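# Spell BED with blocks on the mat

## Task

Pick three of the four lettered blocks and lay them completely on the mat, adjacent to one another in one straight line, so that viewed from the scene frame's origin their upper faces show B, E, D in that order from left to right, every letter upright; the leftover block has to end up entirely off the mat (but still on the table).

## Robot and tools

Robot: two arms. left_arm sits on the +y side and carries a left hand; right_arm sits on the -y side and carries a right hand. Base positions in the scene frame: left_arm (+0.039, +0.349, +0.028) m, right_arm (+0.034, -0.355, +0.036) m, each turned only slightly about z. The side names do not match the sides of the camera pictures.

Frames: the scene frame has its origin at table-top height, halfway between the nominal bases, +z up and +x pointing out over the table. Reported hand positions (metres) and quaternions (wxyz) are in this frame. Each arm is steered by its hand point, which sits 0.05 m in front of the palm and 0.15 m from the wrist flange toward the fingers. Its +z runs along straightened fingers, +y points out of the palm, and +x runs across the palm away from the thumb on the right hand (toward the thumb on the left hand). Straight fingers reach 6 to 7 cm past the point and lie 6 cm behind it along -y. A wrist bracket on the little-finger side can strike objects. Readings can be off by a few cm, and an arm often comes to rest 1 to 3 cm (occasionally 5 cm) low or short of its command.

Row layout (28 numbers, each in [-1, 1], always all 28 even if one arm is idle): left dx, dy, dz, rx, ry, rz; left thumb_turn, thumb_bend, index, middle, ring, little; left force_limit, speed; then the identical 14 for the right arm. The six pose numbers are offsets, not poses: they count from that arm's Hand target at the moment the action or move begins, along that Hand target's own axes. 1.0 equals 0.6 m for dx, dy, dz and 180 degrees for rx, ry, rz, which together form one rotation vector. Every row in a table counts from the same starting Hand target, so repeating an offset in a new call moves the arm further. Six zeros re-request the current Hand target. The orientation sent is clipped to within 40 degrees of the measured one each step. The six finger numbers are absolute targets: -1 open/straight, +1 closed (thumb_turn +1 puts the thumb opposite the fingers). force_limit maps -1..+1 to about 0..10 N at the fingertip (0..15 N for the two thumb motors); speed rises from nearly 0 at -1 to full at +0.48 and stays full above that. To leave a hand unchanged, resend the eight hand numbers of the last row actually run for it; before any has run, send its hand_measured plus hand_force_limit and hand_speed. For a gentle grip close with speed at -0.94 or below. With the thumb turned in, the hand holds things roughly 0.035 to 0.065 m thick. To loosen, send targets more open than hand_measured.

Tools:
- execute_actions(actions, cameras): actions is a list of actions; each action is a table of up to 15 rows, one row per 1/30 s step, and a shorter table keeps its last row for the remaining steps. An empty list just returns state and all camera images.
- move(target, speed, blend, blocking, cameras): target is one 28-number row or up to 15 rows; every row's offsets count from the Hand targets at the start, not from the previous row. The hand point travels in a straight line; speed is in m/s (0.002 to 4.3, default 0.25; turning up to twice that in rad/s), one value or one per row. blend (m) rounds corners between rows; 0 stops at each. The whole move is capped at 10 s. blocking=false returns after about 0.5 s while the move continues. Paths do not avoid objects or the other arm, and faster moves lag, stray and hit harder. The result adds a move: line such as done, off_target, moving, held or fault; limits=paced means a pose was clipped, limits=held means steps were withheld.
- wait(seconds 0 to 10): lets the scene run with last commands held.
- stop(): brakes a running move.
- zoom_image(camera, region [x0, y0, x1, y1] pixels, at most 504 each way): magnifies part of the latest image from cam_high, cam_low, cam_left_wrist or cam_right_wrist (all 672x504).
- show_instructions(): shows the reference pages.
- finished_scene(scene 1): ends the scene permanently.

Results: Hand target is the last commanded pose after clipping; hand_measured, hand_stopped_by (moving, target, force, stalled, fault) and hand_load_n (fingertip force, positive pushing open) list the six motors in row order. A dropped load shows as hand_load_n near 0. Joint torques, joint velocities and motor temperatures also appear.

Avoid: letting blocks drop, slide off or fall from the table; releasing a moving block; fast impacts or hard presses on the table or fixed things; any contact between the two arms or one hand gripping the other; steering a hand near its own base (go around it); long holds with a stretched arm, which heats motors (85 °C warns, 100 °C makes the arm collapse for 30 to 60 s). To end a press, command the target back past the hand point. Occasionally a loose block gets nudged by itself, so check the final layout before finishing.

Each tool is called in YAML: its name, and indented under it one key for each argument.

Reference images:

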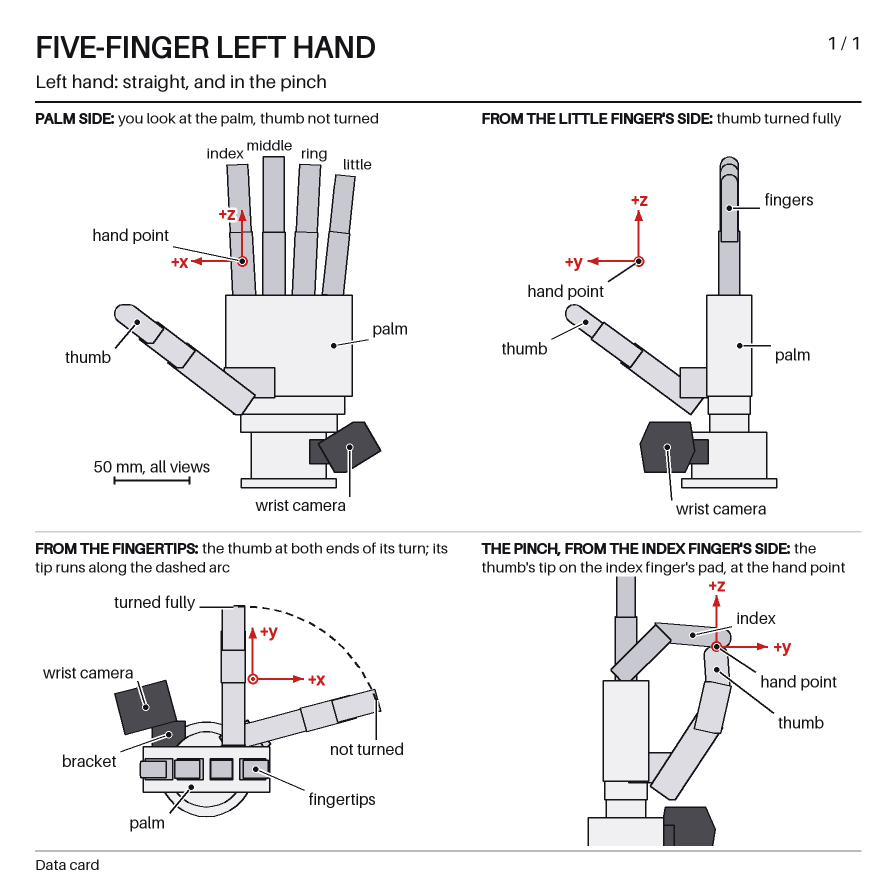

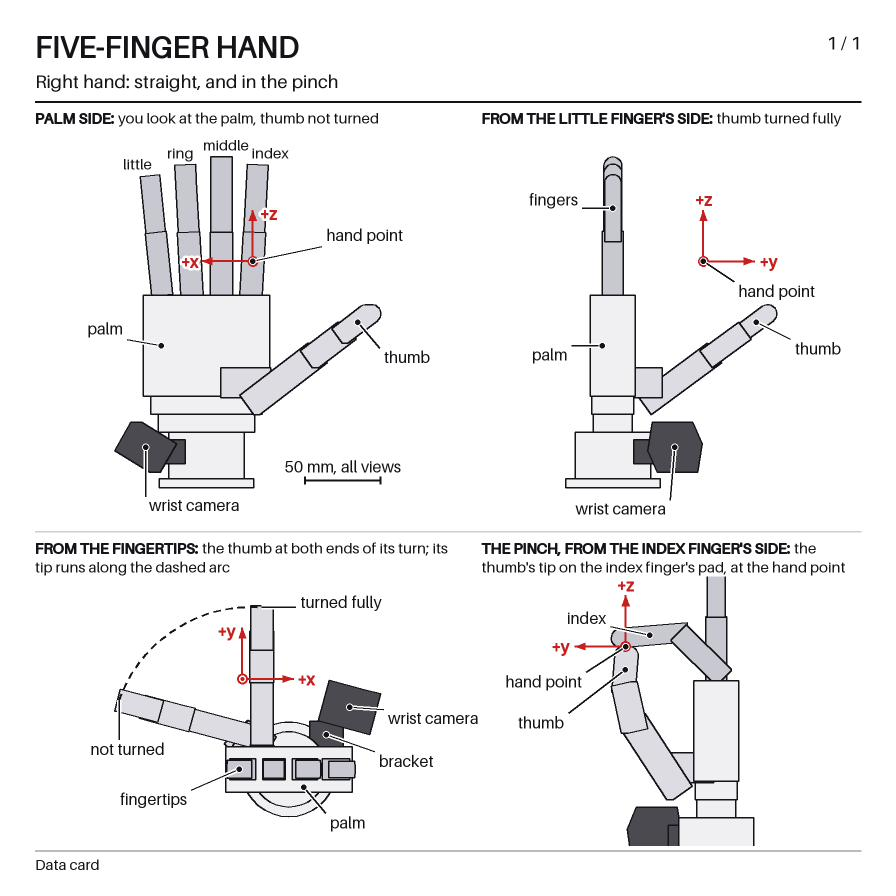

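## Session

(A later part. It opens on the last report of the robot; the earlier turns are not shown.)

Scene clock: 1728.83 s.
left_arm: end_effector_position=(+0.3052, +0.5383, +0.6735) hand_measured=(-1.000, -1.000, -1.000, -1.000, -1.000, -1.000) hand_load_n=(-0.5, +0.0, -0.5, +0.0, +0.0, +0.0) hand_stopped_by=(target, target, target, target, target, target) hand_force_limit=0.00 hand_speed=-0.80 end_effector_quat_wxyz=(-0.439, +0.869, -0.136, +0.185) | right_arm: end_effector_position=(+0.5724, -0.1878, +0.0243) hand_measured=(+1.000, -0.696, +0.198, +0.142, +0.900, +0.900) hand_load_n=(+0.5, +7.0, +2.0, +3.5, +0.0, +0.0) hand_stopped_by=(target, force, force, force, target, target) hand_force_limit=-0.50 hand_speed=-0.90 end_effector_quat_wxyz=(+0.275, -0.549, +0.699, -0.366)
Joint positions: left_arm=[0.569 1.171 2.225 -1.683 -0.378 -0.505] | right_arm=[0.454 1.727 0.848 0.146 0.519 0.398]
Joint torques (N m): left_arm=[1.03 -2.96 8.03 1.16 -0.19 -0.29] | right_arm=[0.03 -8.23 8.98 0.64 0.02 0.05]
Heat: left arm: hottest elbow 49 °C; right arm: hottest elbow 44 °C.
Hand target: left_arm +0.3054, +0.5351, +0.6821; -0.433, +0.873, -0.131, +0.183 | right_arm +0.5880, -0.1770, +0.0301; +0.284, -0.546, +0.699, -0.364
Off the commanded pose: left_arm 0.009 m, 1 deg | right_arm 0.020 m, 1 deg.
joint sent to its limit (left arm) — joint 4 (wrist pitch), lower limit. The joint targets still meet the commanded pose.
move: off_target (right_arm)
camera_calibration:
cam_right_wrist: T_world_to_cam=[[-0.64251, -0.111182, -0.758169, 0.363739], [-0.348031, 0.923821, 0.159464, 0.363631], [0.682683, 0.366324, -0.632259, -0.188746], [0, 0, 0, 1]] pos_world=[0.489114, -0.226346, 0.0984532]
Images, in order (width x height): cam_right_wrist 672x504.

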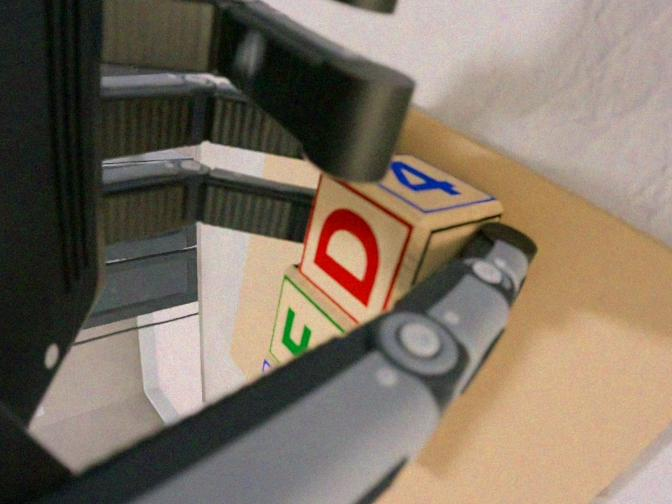

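move:
  target: [0,0,0,0,0,0,-1,-1,-1,-1,-1,-1,0,-0.8,-0.0024,-0.0092,0.0087,0,0,0,1,-0.5,0.2,0.22,0.9,0.9,-0.5,-0.9]
  speed: 0.05
  cameras: ["cam_right_wrist"]

zoom_image:
  camera: "cam_right_wrist"
  region: [220, 150, 540, 400]

Scene clock: 1732.80 s.
left_arm: end_effector_position=(+0.3052, +0.5383, +0.6735) hand_measured=(-1.000, -1.000, -1.000, -1.000, -1.000, -1.000) hand_load_n=(+0.0, +0.0, +0.0, +0.0, +0.0, +0.0) hand_stopped_by=(target, target, target, target, target, target) hand_force_limit=0.00 hand_speed=-0.80 end_effector_quat_wxyz=(-0.439, +0.869, -0.136, +0.185) | right_arm: end_effector_position=(+0.5783, -0.1842, +0.0244) hand_measured=(+1.000, -0.696, +0.198, +0.142, +0.900, +0.900) hand_load_n=(+1.0, +6.5, +2.0, +3.5, +0.0, +0.0) hand_stopped_by=(target, force, force, force, target, target) hand_force_limit=-0.50 hand_speed=-0.90 end_effector_quat_wxyz=(+0.276, -0.550, +0.699, -0.364)
Joint positions: left_arm=[0.569 1.171 2.225 -1.683 -0.378 -0.505] | right_arm=[0.454 1.739 0.868 0.138 0.513 0.398]
Joint torques (N m): left_arm=[1.14 -3.08 8.09 1.11 -0.19 -0.29] | right_arm=[-0.56 -8.64 9.09 0.65 0.04 0]
Heat: left arm: hottest elbow 49 °C; right arm: hottest elbow 44 °C.
Hand target: left_arm +0.3054, +0.5351, +0.6821; -0.433, +0.873, -0.131, +0.183 | right_arm +0.5956, -0.1775, +0.0317; +0.284, -0.546, +0.699, -0.364
Off the commanded pose: left_arm 0.009 m, 1 deg | right_arm 0.020 m, 1 deg.
joint sent to its limit (left arm) — joint 4 (wrist pitch), lower limit. The joint targets still meet the commanded pose.
move: off_target (right_arm)
camera_calibration:
cam_right_wrist: T_world_to_cam=[[-0.643427, -0.111288, -0.757375, 0.368438], [-0.351653, 0.921777, 0.163301, 0.363867], [0.679957, 0.371405, -0.632231, -0.191502], [0, 0, 0, 1]] pos_world=[0.495232, -0.223277, 0.0985523]
Images, in order (width x height): cam_right_wrist 672x504.

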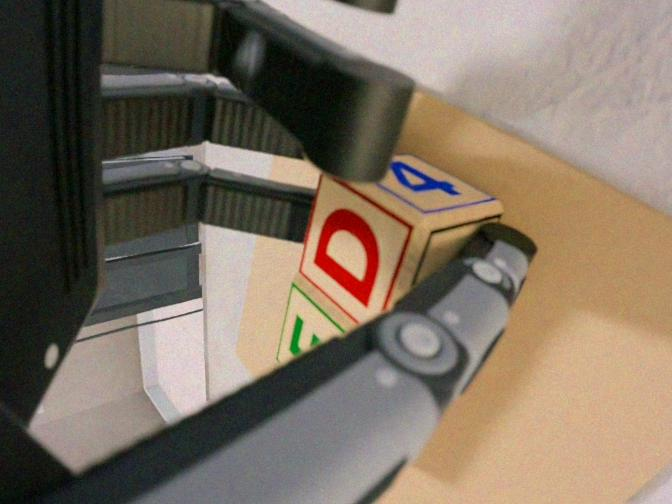

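Scaled by 1.575 from the camera's 672x504 image, which has a finer 960x720 frame.

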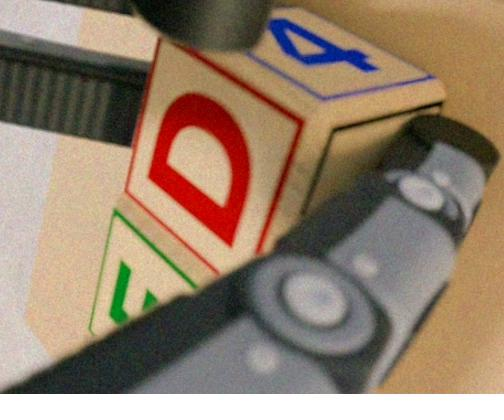

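move:
  target: [0,0,0,0,0,0,-1,-1,-1,-1,-1,-1,0,-0.8,0,0,0,0,0,0,1,-0.86,-0.2,-0.25,0.9,0.9,-0.5,-0.7]
  speed: 0.04
  cameras: ["cam_right_wrist"]

Scene clock: 1740.50 s.
left_arm: end_effector_position=(+0.3052, +0.5383, +0.6735) hand_measured=(-1.000, -1.000, -1.000, -1.000, -1.000, -1.000) hand_load_n=(+0.0, +0.0, +0.0, +0.0, +0.0, +0.0) hand_stopped_by=(target, target, target, target, target, target) hand_force_limit=0.00 hand_speed=-0.80 end_effector_quat_wxyz=(-0.439, +0.869, -0.136, +0.185) | right_arm: end_effector_position=(+0.5810, -0.1825, +0.0264) hand_measured=(+1.000, -0.860, -0.200, -0.250, +0.900, +0.900) hand_load_n=(+0.0, +0.0, +0.0, -1.0, +0.0, +0.0) hand_stopped_by=(target, target, target, target, target, target) hand_force_limit=-0.50 hand_speed=-0.70 end_effector_quat_wxyz=(+0.279, -0.550, +0.699, -0.364)
Joint positions: left_arm=[0.569 1.171 2.225 -1.683 -0.378 -0.505] | right_arm=[0.455 1.74 0.875 0.138 0.512 0.398]
Joint torques (N m): left_arm=[0.79 -3.02 8.03 1.16 -0.2 -0.28] | right_arm=[-0.62 -8.64 8.68 0.65 0.1 0]
Heat: left arm: hottest elbow 49 °C; right arm: hottest elbow 44 °C.
Hand target: left_arm +0.3054, +0.5351, +0.6821; -0.433, +0.873, -0.131, +0.183 | right_arm +0.5956, -0.1774, +0.0315; +0.284, -0.546, +0.699, -0.364
Off the commanded pose: left_arm 0.009 m, 1 deg | right_arm 0.016 m, 1 deg.
joint sent to its limit (left arm) — joint 4 (wrist pitch), lower limit. The joint targets still meet the commanded pose.
move: off_target (right_arm)
camera_calibration:
cam_right_wrist: T_world_to_cam=[[-0.639762, -0.110005, -0.76066, 0.370163], [-0.353786, 0.920765, 0.164397, 0.36403], [0.682305, 0.374286, -0.627989, -0.19363], [0, 0, 0, 1]] pos_world=[0.49772, -0.221993, 0.100125]
Images, in order (width x height): cam_right_wrist 672x504.

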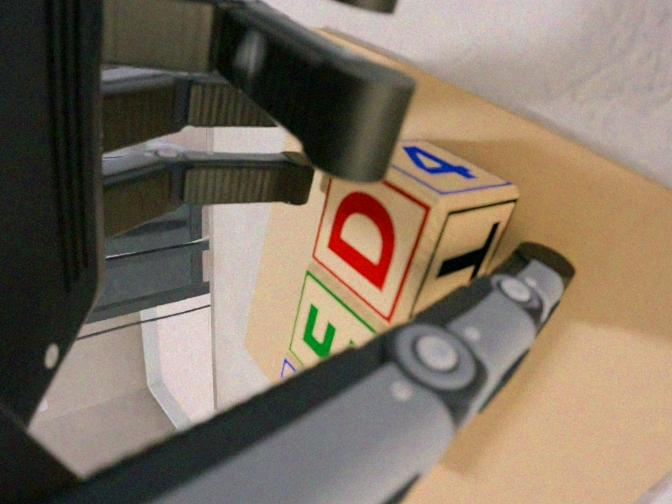

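move:
  target:
    - [0,0,0,0,0,0,-1,-1,-1,-1,-1,-1,0,-0.8,-0.0032,-0.0893,-0.0468,0,0,0,1,-0.86,-0.2,-0.25,0.9,0.9,-0.5,-0.7]
    - [0,0,0,0,0,0,-1,-1,-1,-1,-1,-1,0,-0.8,-0.0429,-0.2272,-0.1797,0,0,0,1,-0.86,-0.2,-0.25,0.9,0.9,-0.5,-0.7]
  speed: [0.06,0.15]
  blend: [0.02,0]
  cameras: ["cam_right_wrist","cam_high"]

zoom_image:
  camera: "cam_right_wrist"
  region: [440, 0, 672, 260]

zoom_image:
  camera: "cam_high"
  region: [285, 145, 350, 205]

Scene clock: 1749.87 s.
left_arm: end_effector_position=(+0.3052, +0.5383, +0.6735) hand_measured=(-1.000, -1.000, -1.000, -1.000, -1.000, -1.000) hand_load_n=(-0.5, +0.0, +0.0, +0.0, +0.0, +0.0) hand_stopped_by=(target, target, target, target, target, target) hand_force_limit=0.00 hand_speed=-0.80 end_effector_quat_wxyz=(-0.439, +0.869, -0.136, +0.185) | right_arm: end_effector_position=(+0.5773, -0.1602, +0.1757) hand_measured=(+1.000, -0.860, -0.200, -0.250, +0.900, +0.900) hand_load_n=(+0.0, +0.0, +0.5, +0.0, +0.0, +0.0) hand_stopped_by=(target, target, target, target, target, target) hand_force_limit=-0.50 hand_speed=-0.70 end_effector_quat_wxyz=(+0.261, -0.559, +0.700, -0.360)
Joint positions: left_arm=[0.569 1.171 2.225 -1.683 -0.378 -0.505] | right_arm=[0.502 1.508 1.092 -0.37 0.545 0.434]
Joint torques (N m): left_arm=[0.91 -2.96 8.02 1.13 -0.19 -0.29] | right_arm=[0.15 -9.64 11.48 0.58 0.4 0.08]
Heat: left arm: hottest elbow 50 °C; right arm: hottest elbow 44 °C.
Hand target: left_arm +0.3054, +0.5351, +0.6821; -0.433, +0.873, -0.131, +0.183 | right_arm +0.5921, -0.1499, +0.2051; +0.284, -0.546, +0.699, -0.364
Off the commanded pose: left_arm 0.009 m, 1 deg | right_arm 0.034 m, 3 deg.
joint sent to its limit (left arm) — joint 4 (wrist pitch), lower limit. The joint targets still meet the commanded pose.
move: off_target (right_arm)
camera_calibration:
cam_right_wrist: T_world_to_cam=[[-0.666882, -0.123267, -0.734897, 0.492748], [-0.348874, 0.923106, 0.16175, 0.315649], [0.658449, 0.364254, -0.658607, -0.0881223], [0, 0, 0, 1]] pos_world=[0.496751, -0.198539, 0.253025]
Images, in order (width x height): cam_high 672x504, cam_right_wrist 672x504.

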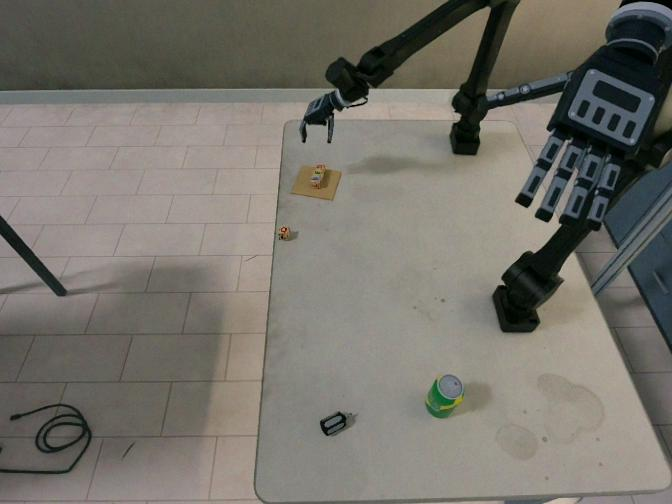

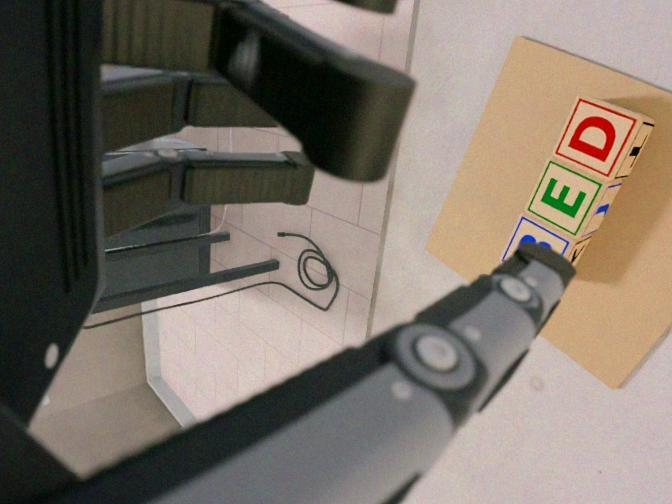

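Scaled by 1.938 from the camera's 672x504 image, which has a finer 960x720 frame.

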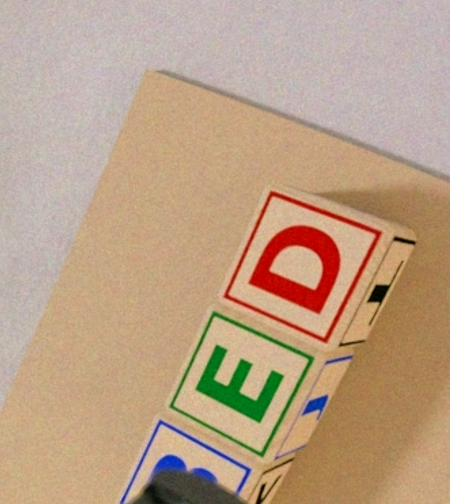

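Scaled by 7.754 from the camera's 672x504 image, which has a finer 960x720 frame.

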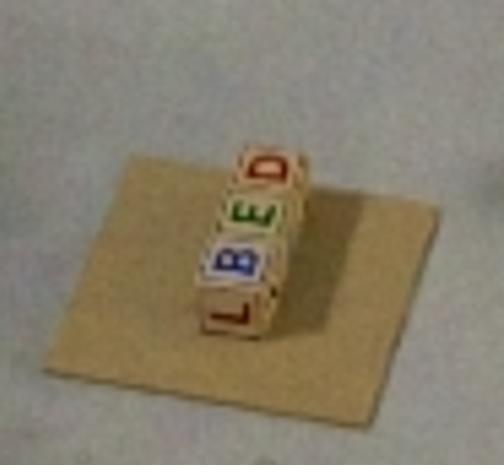

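finished_scene:

The scene is finished: the task was done.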